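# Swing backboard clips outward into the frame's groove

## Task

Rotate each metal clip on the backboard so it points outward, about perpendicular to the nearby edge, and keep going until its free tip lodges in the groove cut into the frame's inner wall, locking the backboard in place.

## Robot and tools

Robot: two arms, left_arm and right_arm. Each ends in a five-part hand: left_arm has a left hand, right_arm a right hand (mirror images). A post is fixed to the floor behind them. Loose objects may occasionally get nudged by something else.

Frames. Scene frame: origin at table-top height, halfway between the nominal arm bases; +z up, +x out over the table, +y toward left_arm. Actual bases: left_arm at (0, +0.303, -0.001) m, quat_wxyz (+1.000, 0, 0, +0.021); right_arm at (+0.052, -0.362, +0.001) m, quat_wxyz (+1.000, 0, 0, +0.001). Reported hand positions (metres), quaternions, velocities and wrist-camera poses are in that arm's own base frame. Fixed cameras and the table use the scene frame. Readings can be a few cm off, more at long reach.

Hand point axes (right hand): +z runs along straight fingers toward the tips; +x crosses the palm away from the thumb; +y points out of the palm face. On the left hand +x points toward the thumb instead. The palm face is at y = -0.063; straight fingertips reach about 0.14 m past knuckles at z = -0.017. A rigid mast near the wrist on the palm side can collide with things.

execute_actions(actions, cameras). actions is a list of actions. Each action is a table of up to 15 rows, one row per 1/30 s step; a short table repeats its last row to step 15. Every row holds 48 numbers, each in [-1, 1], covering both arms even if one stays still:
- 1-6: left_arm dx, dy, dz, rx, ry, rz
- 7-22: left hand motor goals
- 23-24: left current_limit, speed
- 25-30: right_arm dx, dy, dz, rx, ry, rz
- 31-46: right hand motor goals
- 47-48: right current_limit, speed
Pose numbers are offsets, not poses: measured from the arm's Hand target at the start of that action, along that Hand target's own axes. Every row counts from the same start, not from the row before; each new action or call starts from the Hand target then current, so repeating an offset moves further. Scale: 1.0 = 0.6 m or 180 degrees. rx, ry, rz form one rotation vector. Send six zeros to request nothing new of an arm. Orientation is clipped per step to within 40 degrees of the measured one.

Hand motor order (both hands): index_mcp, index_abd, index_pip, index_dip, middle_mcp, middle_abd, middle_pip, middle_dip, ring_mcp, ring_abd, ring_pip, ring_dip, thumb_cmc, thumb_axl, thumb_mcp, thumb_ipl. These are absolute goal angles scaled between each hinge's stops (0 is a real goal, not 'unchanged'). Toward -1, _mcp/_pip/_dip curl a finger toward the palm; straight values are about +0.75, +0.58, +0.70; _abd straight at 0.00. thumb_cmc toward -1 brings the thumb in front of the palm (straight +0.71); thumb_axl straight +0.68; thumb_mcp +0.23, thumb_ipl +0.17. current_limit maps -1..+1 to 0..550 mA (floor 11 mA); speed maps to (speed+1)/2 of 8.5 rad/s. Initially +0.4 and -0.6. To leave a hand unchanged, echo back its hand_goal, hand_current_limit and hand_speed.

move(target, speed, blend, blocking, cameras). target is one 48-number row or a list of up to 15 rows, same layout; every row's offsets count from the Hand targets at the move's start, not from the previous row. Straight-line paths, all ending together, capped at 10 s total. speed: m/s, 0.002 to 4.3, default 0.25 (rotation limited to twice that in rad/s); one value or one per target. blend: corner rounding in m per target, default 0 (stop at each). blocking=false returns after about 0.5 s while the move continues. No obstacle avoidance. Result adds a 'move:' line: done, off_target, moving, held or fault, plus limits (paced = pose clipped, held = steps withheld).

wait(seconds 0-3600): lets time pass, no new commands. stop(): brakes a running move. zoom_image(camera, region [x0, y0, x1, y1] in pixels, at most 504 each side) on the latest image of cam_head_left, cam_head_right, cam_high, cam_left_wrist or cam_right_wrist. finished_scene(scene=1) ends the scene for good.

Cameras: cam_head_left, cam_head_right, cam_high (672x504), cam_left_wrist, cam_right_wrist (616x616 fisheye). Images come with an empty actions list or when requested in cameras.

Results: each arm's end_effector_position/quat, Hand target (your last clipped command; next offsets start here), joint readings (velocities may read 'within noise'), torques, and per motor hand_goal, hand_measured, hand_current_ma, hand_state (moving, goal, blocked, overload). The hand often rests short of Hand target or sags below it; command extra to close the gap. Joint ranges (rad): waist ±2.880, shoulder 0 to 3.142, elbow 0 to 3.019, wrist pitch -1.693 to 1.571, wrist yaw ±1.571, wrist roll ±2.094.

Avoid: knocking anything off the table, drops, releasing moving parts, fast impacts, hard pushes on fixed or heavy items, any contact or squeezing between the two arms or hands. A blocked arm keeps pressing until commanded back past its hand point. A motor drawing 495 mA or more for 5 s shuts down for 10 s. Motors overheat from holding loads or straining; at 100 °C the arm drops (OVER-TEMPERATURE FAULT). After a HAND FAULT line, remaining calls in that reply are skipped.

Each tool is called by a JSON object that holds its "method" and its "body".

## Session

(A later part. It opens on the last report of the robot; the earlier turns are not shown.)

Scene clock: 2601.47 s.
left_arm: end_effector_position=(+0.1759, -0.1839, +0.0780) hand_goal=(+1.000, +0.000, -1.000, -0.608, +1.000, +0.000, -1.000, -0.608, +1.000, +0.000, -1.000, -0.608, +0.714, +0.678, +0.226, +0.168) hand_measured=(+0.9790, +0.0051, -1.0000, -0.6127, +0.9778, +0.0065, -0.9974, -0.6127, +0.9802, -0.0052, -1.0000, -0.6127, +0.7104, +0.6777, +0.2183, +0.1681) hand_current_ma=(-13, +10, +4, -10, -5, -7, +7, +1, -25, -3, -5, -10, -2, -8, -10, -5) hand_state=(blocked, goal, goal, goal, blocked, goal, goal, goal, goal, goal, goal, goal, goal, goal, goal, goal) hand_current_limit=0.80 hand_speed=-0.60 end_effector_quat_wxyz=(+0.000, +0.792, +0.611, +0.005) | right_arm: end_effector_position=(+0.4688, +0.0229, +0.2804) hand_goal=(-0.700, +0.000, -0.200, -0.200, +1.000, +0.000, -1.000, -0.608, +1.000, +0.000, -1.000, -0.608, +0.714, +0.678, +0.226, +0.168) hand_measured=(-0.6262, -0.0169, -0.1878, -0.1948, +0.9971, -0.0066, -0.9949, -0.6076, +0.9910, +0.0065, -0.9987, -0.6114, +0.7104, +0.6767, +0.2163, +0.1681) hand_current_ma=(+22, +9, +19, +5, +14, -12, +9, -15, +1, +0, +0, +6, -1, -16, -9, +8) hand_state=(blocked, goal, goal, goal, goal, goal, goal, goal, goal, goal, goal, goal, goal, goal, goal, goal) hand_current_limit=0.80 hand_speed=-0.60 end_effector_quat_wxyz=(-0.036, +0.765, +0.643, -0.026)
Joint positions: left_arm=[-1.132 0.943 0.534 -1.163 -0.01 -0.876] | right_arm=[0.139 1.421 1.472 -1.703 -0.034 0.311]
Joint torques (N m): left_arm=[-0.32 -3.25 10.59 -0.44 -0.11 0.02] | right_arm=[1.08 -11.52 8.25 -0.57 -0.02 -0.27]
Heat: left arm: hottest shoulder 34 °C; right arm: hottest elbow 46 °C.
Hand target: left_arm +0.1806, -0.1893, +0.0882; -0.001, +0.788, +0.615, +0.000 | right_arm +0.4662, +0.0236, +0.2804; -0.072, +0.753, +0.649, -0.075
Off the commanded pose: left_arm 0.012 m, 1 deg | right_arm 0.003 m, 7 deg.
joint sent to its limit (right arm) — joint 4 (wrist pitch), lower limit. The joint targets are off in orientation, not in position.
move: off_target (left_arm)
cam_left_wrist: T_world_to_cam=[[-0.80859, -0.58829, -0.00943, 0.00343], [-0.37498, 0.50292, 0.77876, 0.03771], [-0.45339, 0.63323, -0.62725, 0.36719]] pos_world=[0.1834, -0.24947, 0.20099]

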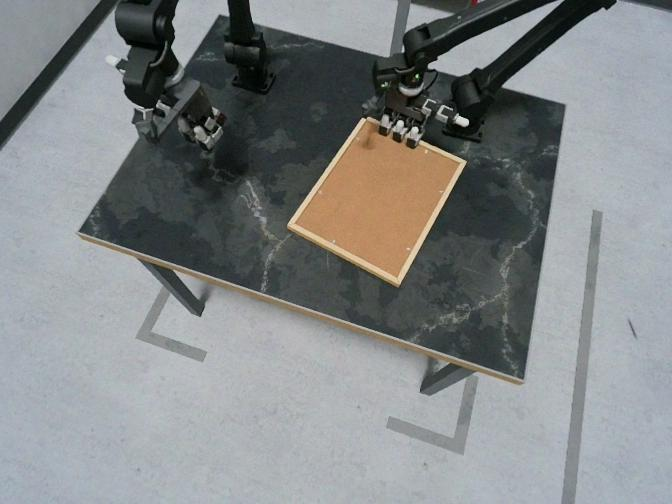

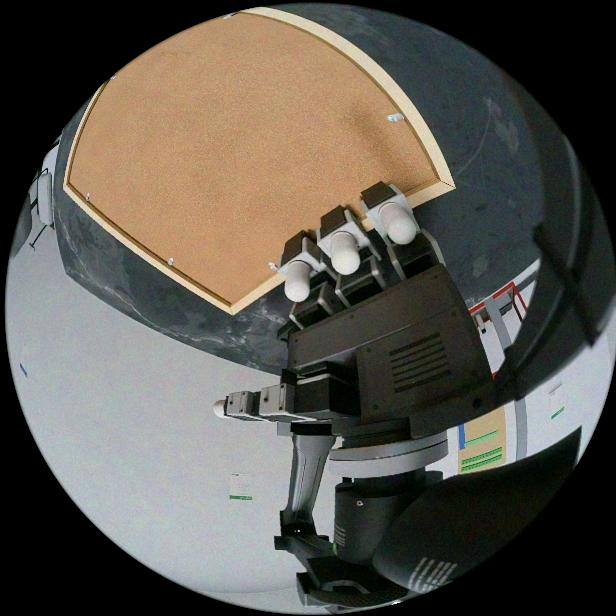

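{"method": "move", "body": {"target": [[0,0.015,-0.06,0,0,0,1.0,0,-1.0,-0.608,1.0,0,-1.0,-0.608,1.0,0,-1.0,-0.608,0.714,0.678,0.226,0.168,0.8,-0.6,0,0,0,0,0,0,-0.7,0,-0.2,-0.2,1.0,0,-1.0,-0.608,1.0,0,-1.0,-0.608,0.714,0.678,0.226,0.168,0.8,-0.6],[0,0.015,-0.3,0,0,0,1.0,0,-1.0,-0.608,1.0,0,-1.0,-0.608,1.0,0,-1.0,-0.608,0.714,0.678,0.226,0.168,0.8,-0.6,0,0,0,0,0,0,-0.7,0,-0.2,-0.2,1.0,0,-1.0,-0.608,1.0,0,-1.0,-0.608,0.714,0.678,0.226,0.168,0.8,-0.6]], "speed": 0.08, "blend": 0.01, "cameras": ["cam_high","cam_left_wrist"]}}

Scene clock: 2605.83 s.
left_arm: end_effector_position=(+0.1827, -0.1877, +0.2465) hand_goal=(+1.000, +0.000, -1.000, -0.608, +1.000, +0.000, -1.000, -0.608, +1.000, +0.000, -1.000, -0.608, +0.714, +0.678, +0.226, +0.168) hand_measured=(+0.9898, +0.0051, -1.0000, -0.6127, +0.9874, +0.0065, -0.9974, -0.6127, +0.9886, -0.0052, -0.9974, -0.6127, +0.7117, +0.6767, +0.2193, +0.1672) hand_current_ma=(-8, -3, +7, -5, -1, -10, +4, +5, -9, -5, -11, -4, -1, -9, -5, +2) hand_state=(goal, goal, goal, goal, goal, goal, goal, goal, goal, goal, goal, goal, goal, goal, goal, goal) hand_current_limit=0.80 hand_speed=-0.60 end_effector_quat_wxyz=(-0.016, +0.792, +0.610, +0.003) | right_arm: end_effector_position=(+0.4688, +0.0229, +0.2804) hand_goal=(-0.700, +0.000, -0.200, -0.200, +1.000, +0.000, -1.000, -0.608, +1.000, +0.000, -1.000, -0.608, +0.714, +0.678, +0.226, +0.168) hand_measured=(-0.6262, -0.0169, -0.1878, -0.1948, +0.9971, -0.0066, -0.9949, -0.6089, +0.9922, +0.0065, -0.9987, -0.6114, +0.7092, +0.6767, +0.2163, +0.1681) hand_current_ma=(+10, +2, +11, -2, +11, -1, -10, -10, -6, +11, +5, +0, +1, -11, -1, +8) hand_state=(blocked, goal, goal, goal, goal, goal, goal, goal, goal, goal, goal, goal, goal, goal, goal, goal) hand_current_limit=0.80 hand_speed=-0.60 end_effector_quat_wxyz=(-0.036, +0.765, +0.643, -0.026)
Joint positions: left_arm=[-1.101 0.894 0.965 -1.674 0.001 -0.842] | right_arm=[0.139 1.421 1.472 -1.703 -0.034 0.311]
Joint torques (N m): left_arm=[-0.56 -4.78 11.93 -0.13 -0.33 -0.07] | right_arm=[0.79 -11.58 8.32 -0.61 -0.01 -0.26]
Heat: left arm: hottest shoulder 34 °C; right arm: hottest elbow 46 °C.
Hand target: left_arm +0.1894, -0.1916, +0.2682; -0.001, +0.788, +0.615, +0.000 | right_arm +0.4662, +0.0236, +0.2804; -0.072, +0.753, +0.649, -0.075
Off the commanded pose: left_arm 0.023 m, 2 deg | right_arm 0.003 m, 7 deg.
joint sent to its limit (left arm) — joint 4 (wrist pitch), lower limit. The joint targets still meet the commanded pose.
joint sent to its limit (right arm) — joint 4 (wrist pitch), lower limit. The joint targets are off in orientation, not in position.
move: off_target (left_arm)
cam_left_wrist: T_world_to_cam=[[-0.81028, -0.58603, -0.00354, 0.00747], [-0.35504, 0.48608, 0.79854, -0.10076], [-0.46625, 0.6483, -0.60193, 0.47731]] pos_world=[0.19282, -0.25609, 0.3678]

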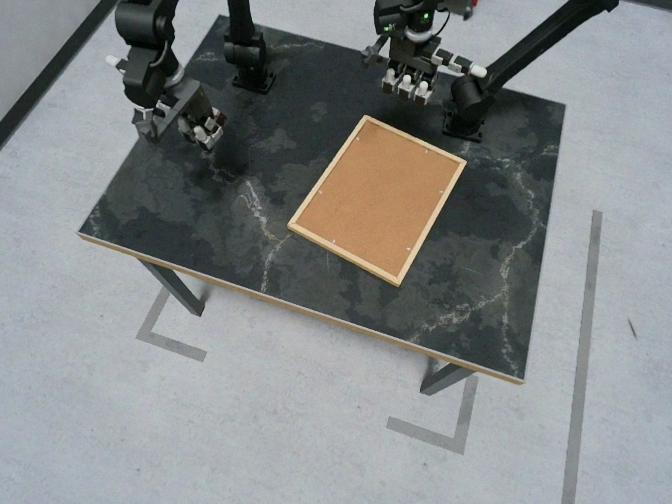

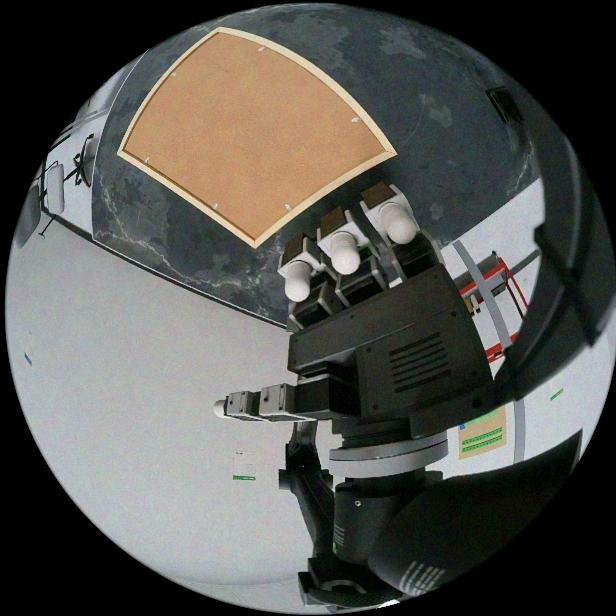

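{"method": "zoom_image", "body": {"camera": "cam_high", "region": [415, 140, 445, 170]}}

{"method": "zoom_image", "body": {"camera": "cam_high", "region": [425, 177, 455, 207]}}

{"method": "zoom_image", "body": {"camera": "cam_high", "region": [395, 235, 425, 265]}}

{"method": "zoom_image", "body": {"camera": "cam_high", "region": [320, 225, 350, 255]}}

{"method": "zoom_image", "body": {"camera": "cam_high", "region": [306, 177, 336, 207]}}

{"method": "zoom_image", "body": {"camera": "cam_high", "region": [343, 123, 373, 153]}}

{"method": "zoom_image", "body": {"camera": "cam_left_wrist", "region": [110, 20, 410, 260]}}

Scaled by 16.800 from the camera's image (finer frame: 960x720).

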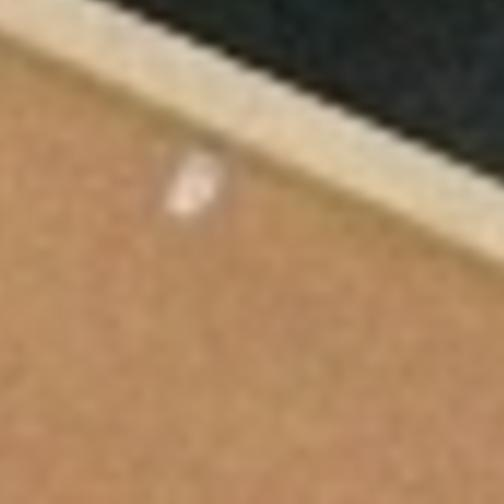

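Scaled by 16.800 from the camera's image (finer frame: 960x720).

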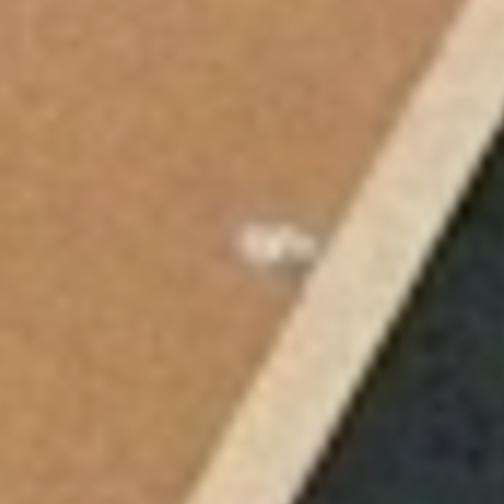

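Scaled by 16.800 from the camera's image (finer frame: 960x720).

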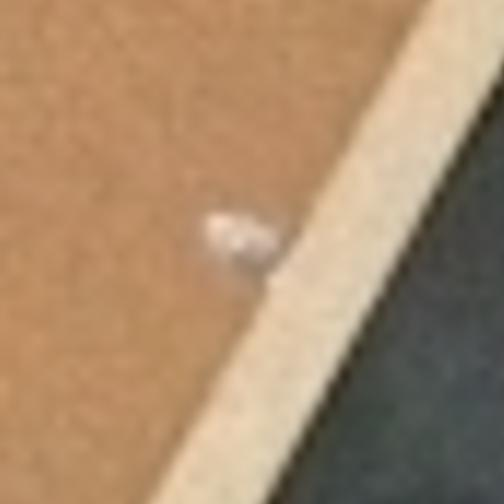

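Scaled by 16.800 from the camera's image (finer frame: 960x720).

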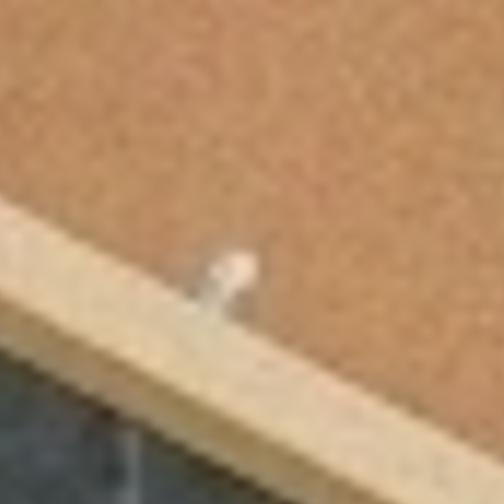

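Scaled by 16.800 from the camera's image (finer frame: 960x720).

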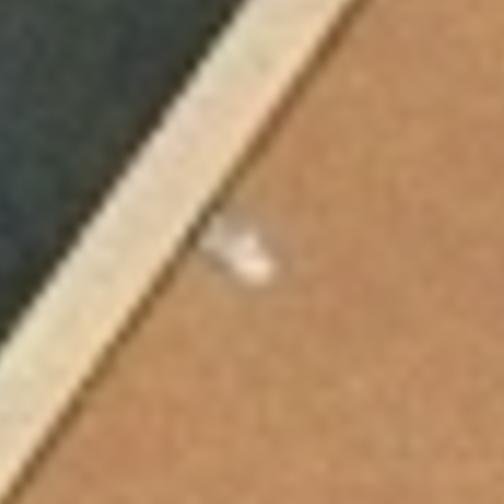

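Scaled by 16.800 from the camera's image (finer frame: 960x720).

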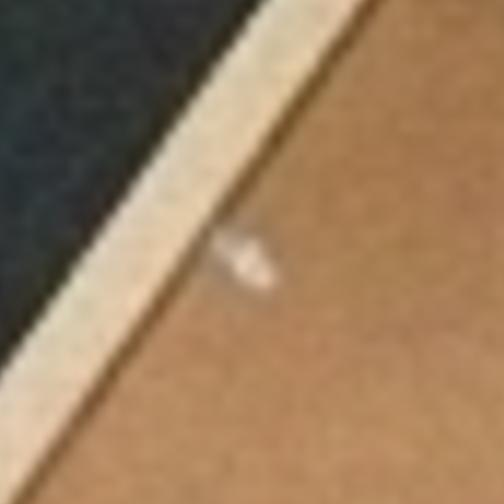

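Scaled by 1.680 from the camera's image (finer frame: 880x880).

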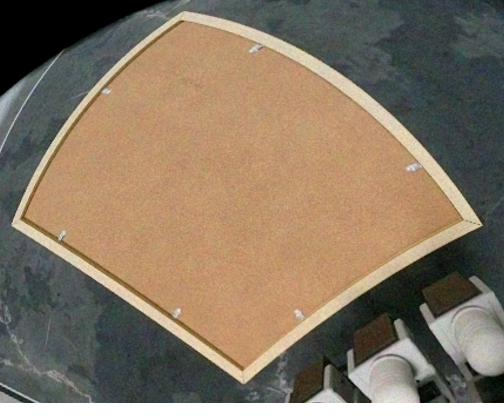

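{"method": "zoom_image", "body": {"camera": "cam_left_wrist", "region": [200, 190, 230, 220]}}

{"method": "zoom_image", "body": {"camera": "cam_left_wrist", "region": [132, 145, 162, 175]}}

{"method": "zoom_image", "body": {"camera": "cam_high", "region": [430, 182, 450, 202]}}

{"method": "zoom_image", "body": {"camera": "cam_high", "region": [400, 240, 420, 260]}}

Scaled by 16.800 from the camera's image (finer frame: 880x880).

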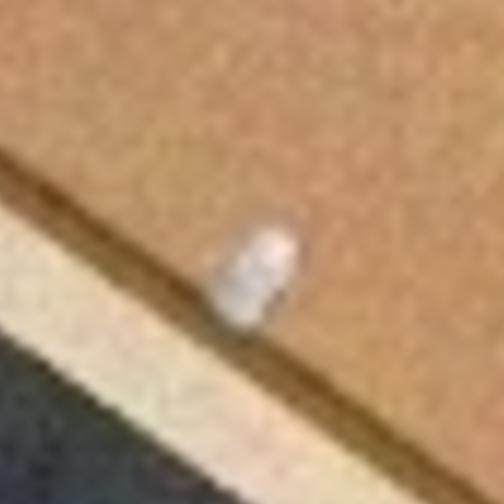

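Scaled by 16.800 from the camera's image (finer frame: 880x880).

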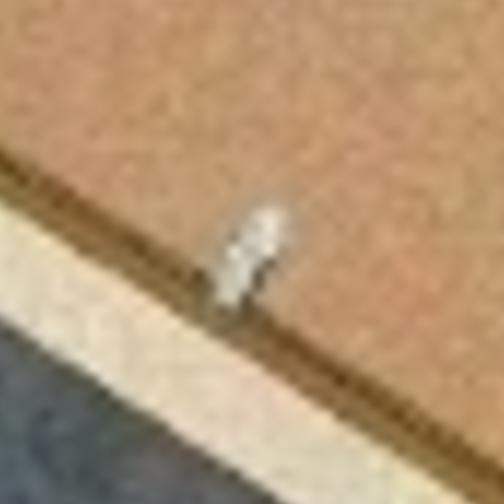

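Scaled by 25.200 from the camera's image (finer frame: 960x720).

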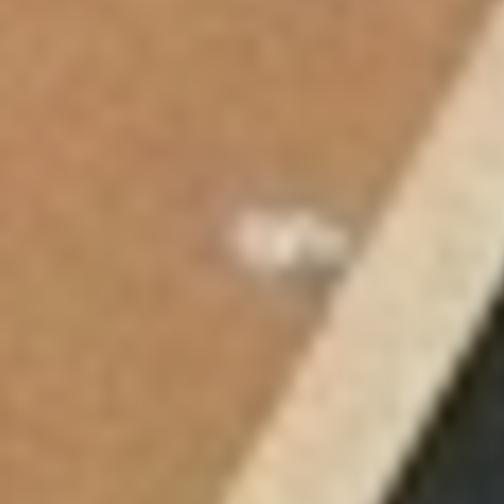

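Scaled by 25.200 from the camera's image (finer frame: 960x720).

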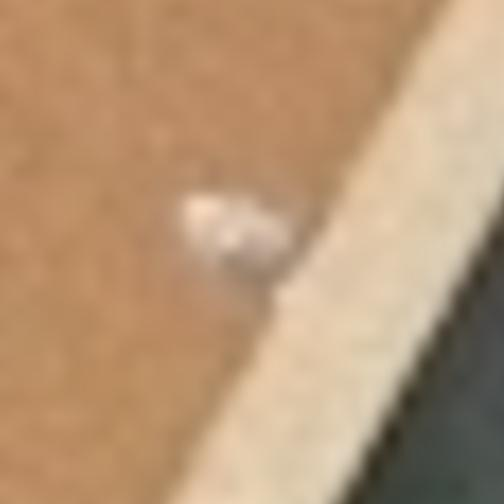

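{"method": "execute_actions", "body": {"actions": [], "cameras": ["cam_head_left","cam_head_right"]}}

{"method": "zoom_image", "body": {"camera": "cam_head_right", "region": [250, 180, 410, 340]}}

Scene clock: 2614.23 s.
left_arm: end_effector_position=(+0.1827, -0.1877, +0.2465) hand_goal=(+1.000, +0.000, -1.000, -0.608, +1.000, +0.000, -1.000, -0.608, +1.000, +0.000, -1.000, -0.608, +0.714, +0.678, +0.226, +0.168) hand_measured=(+0.9898, +0.0051, -1.0000, -0.6127, +0.9874, +0.0051, -0.9974, -0.6127, +0.9886, -0.0037, -0.9974, -0.6127, +0.7117, +0.6767, +0.2183, +0.1681) hand_current_ma=(-14, +5, -2, -14, -5, -5, +9, -1, -16, -4, -1, -9, -1, -12, -1, +3) hand_state=(goal, goal, goal, goal, goal, goal, goal, goal, goal, goal, goal, goal, goal, goal, goal, goal) hand_current_limit=0.80 hand_speed=-0.60 end_effector_quat_wxyz=(-0.016, +0.792, +0.610, +0.003) | right_arm: end_effector_position=(+0.4688, +0.0229, +0.2804) hand_goal=(-0.700, +0.000, -0.200, -0.200, +1.000, +0.000, -1.000, -0.608, +1.000, +0.000, -1.000, -0.608, +0.714, +0.678, +0.226, +0.168) hand_measured=(-0.6262, -0.0169, -0.1878, -0.1948, +0.9983, -0.0066, -0.9949, -0.6076, +0.9922, +0.0065, -0.9987, -0.6114, +0.7092, +0.6777, +0.2163, +0.1672) hand_current_ma=(+22, +19, +3, -12, +7, +0, +8, +6, +5, -6, +7, -4, +7, -4, +2, +12) hand_state=(blocked, goal, goal, goal, goal, goal, goal, goal, goal, goal, goal, goal, goal, goal, goal, goal) hand_current_limit=0.80 hand_speed=-0.60 end_effector_quat_wxyz=(-0.036, +0.765, +0.643, -0.026)
Joint positions: left_arm=[-1.101 0.894 0.965 -1.674 0.001 -0.842] | right_arm=[0.139 1.421 1.472 -1.703 -0.034 0.311]
Joint velocities: within noise
Joint torques (N m): left_arm=[-0.62 -4.89 11.93 -0.13 -0.33 -0.07] | right_arm=[0.91 -11.58 8.24 -0.59 0 -0.27]
Heat: left arm: hottest elbow 35 °C; right arm: hottest elbow 45 °C.
Hand target: left_arm +0.1894, -0.1916, +0.2682; -0.001, +0.788, +0.615, +0.000 | right_arm +0.4662, +0.0236, +0.2804; -0.072, +0.753, +0.649, -0.075
Off the commanded pose: left_arm 0.023 m, 2 deg | right_arm 0.003 m, 7 deg.
Images, in order (width x height): cam_head_left 672x504, cam_head_right 672x504.

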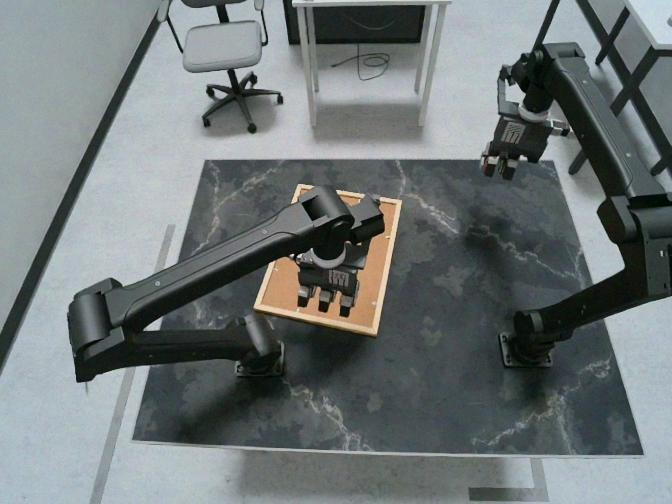

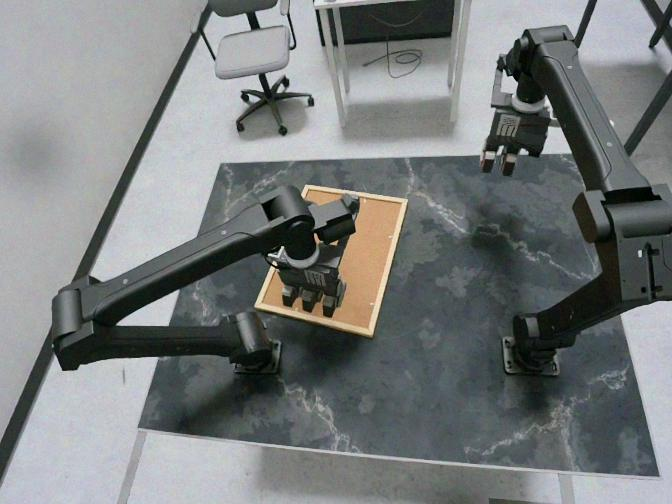

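Scaled by 3.150 from the camera's image (finer frame: 960x720).

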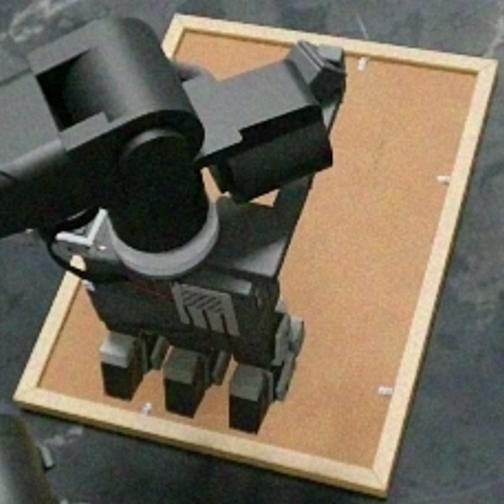

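{"method": "move", "body": {"target": [-0.25,-0.05,-0.08,0,0,0,1.0,0,-1.0,-0.608,1.0,0,-1.0,-0.608,1.0,0,-1.0,-0.608,0.714,0.678,0.226,0.168,0.8,-0.6,0,0,0,0,0,0,-0.7,0,-0.2,-0.2,1.0,0,-1.0,-0.608,1.0,0,-1.0,-0.608,0.714,0.678,0.226,0.168,0.8,-0.6], "speed": 0.12, "cameras": ["cam_head_left","cam_head_right","cam_high"]}}

{"method": "zoom_image", "body": {"camera": "cam_head_right", "region": [245, 180, 425, 340]}}

Scene clock: 2619.73 s.
left_arm: end_effector_position=(+0.1256, -0.3198, +0.2975) hand_goal=(+1.000, +0.000, -1.000, -0.608, +1.000, +0.000, -1.000, -0.608, +1.000, +0.000, -1.000, -0.608, +0.714, +0.678, +0.226, +0.168) hand_measured=(+0.9910, +0.0065, -0.9987, -0.6140, +0.9886, +0.0065, -0.9962, -0.6127, +0.9910, -0.0037, -0.9974, -0.6127, +0.7117, +0.6777, +0.2183, +0.1672) hand_current_ma=(-3, +12, +6, -9, -4, -6, +5, +6, -3, -12, -6, -8, +0, -6, -8, +1) hand_state=(goal, goal, goal, goal, goal, goal, goal, goal, goal, goal, goal, goal, goal, goal, goal, goal) hand_current_limit=0.80 hand_speed=-0.60 end_effector_quat_wxyz=(-0.003, +0.788, +0.616, +0.002) | right_arm: end_effector_position=(+0.4688, +0.0229, +0.2804) hand_goal=(-0.700, +0.000, -0.200, -0.200, +1.000, +0.000, -1.000, -0.608, +1.000, +0.000, -1.000, -0.608, +0.714, +0.678, +0.226, +0.168) hand_measured=(-0.6249, -0.0169, -0.1878, -0.1948, +0.9971, -0.0066, -0.9949, -0.6076, +0.9922, +0.0065, -0.9974, -0.6101, +0.7092, +0.6767, +0.2153, +0.1672) hand_current_ma=(+19, +2, +6, -8, +3, -6, -3, -13, -14, +2, +23, +4, +4, -4, -3, +19) hand_state=(blocked, goal, goal, goal, goal, goal, goal, goal, goal, goal, goal, goal, goal, goal, goal, goal) hand_current_limit=0.80 hand_speed=-0.60 end_effector_quat_wxyz=(-0.036, +0.765, +0.643, -0.026)
Joint positions: left_arm=[-1.453 1.192 1.291 -1.676 -0.001 -1.209] | right_arm=[0.139 1.421 1.472 -1.703 -0.034 0.311]
Joint torques (N m): left_arm=[-2.37 -8.29 12.07 -0.03 -0.4 -0.14] | right_arm=[1.14 -11.69 8.18 -0.59 0 -0.26]
Heat: left arm: hottest elbow 36 °C; right arm: hottest elbow 45 °C.
Hand target: left_arm +0.1240, -0.3299, +0.3161; -0.001, +0.788, +0.615, +0.000 | right_arm +0.4662, +0.0236, +0.2804; -0.072, +0.753, +0.649, -0.075
Off the commanded pose: left_arm 0.021 m, 0 deg | right_arm 0.003 m, 7 deg.
joint sent to its limit (left arm) — joint 4 (wrist pitch), lower limit. The joint targets still meet the commanded pose.
joint sent to its limit (right arm) — joint 4 (wrist pitch), lower limit. The joint targets are off in orientation, not in position.
move: off_target (left_arm)

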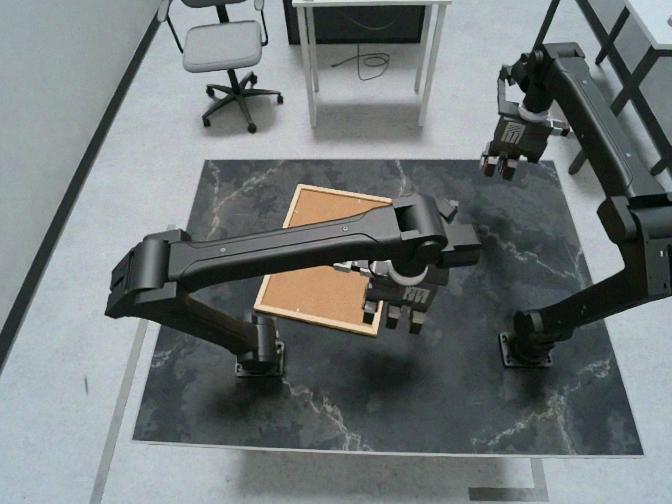

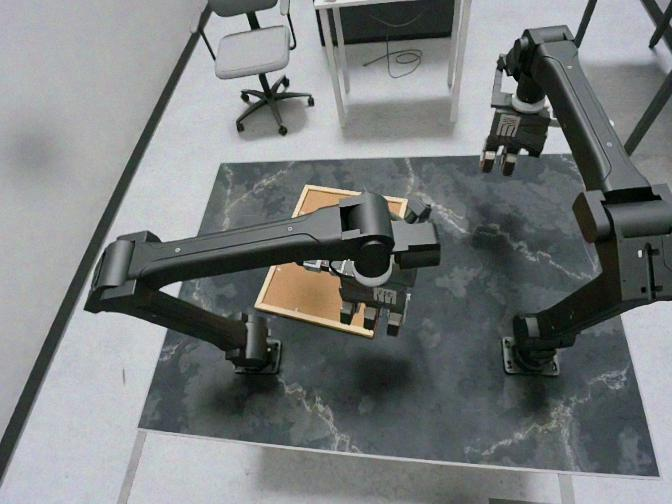

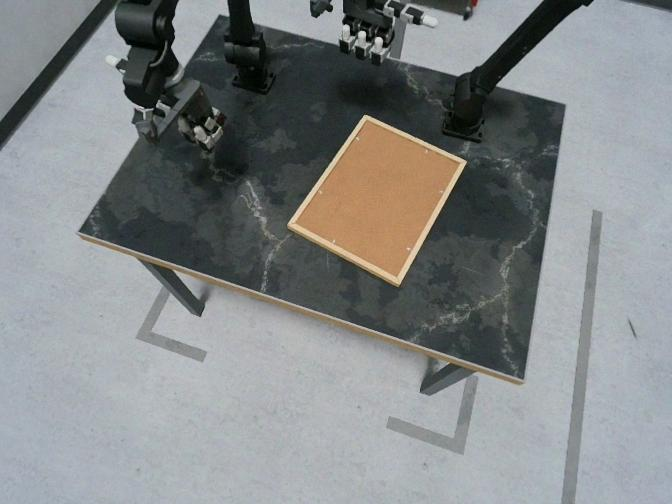

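Scaled by 2.800 from the camera's image (finer frame: 960x720).

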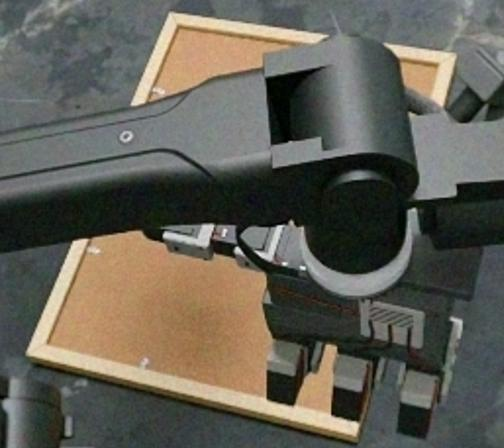

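{"method": "zoom_image", "body": {"camera": "cam_head_right", "region": [266, 259, 290, 277]}}

{"method": "zoom_image", "body": {"camera": "cam_head_right", "region": [290, 203, 314, 221]}}

Scaled by 21.000 from the camera's image (finer frame: 960x720).

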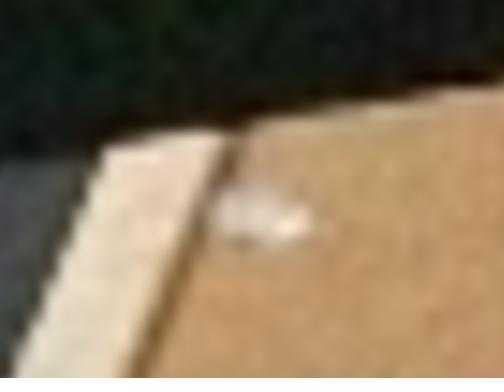

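Scaled by 21.000 from the camera's image (finer frame: 960x720).

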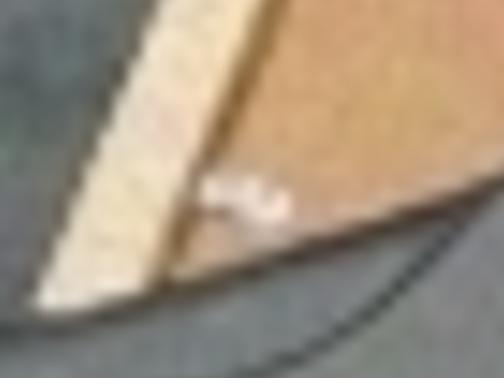

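{"method": "finished_scene", "body": {}}

The scene is finished: the task was done.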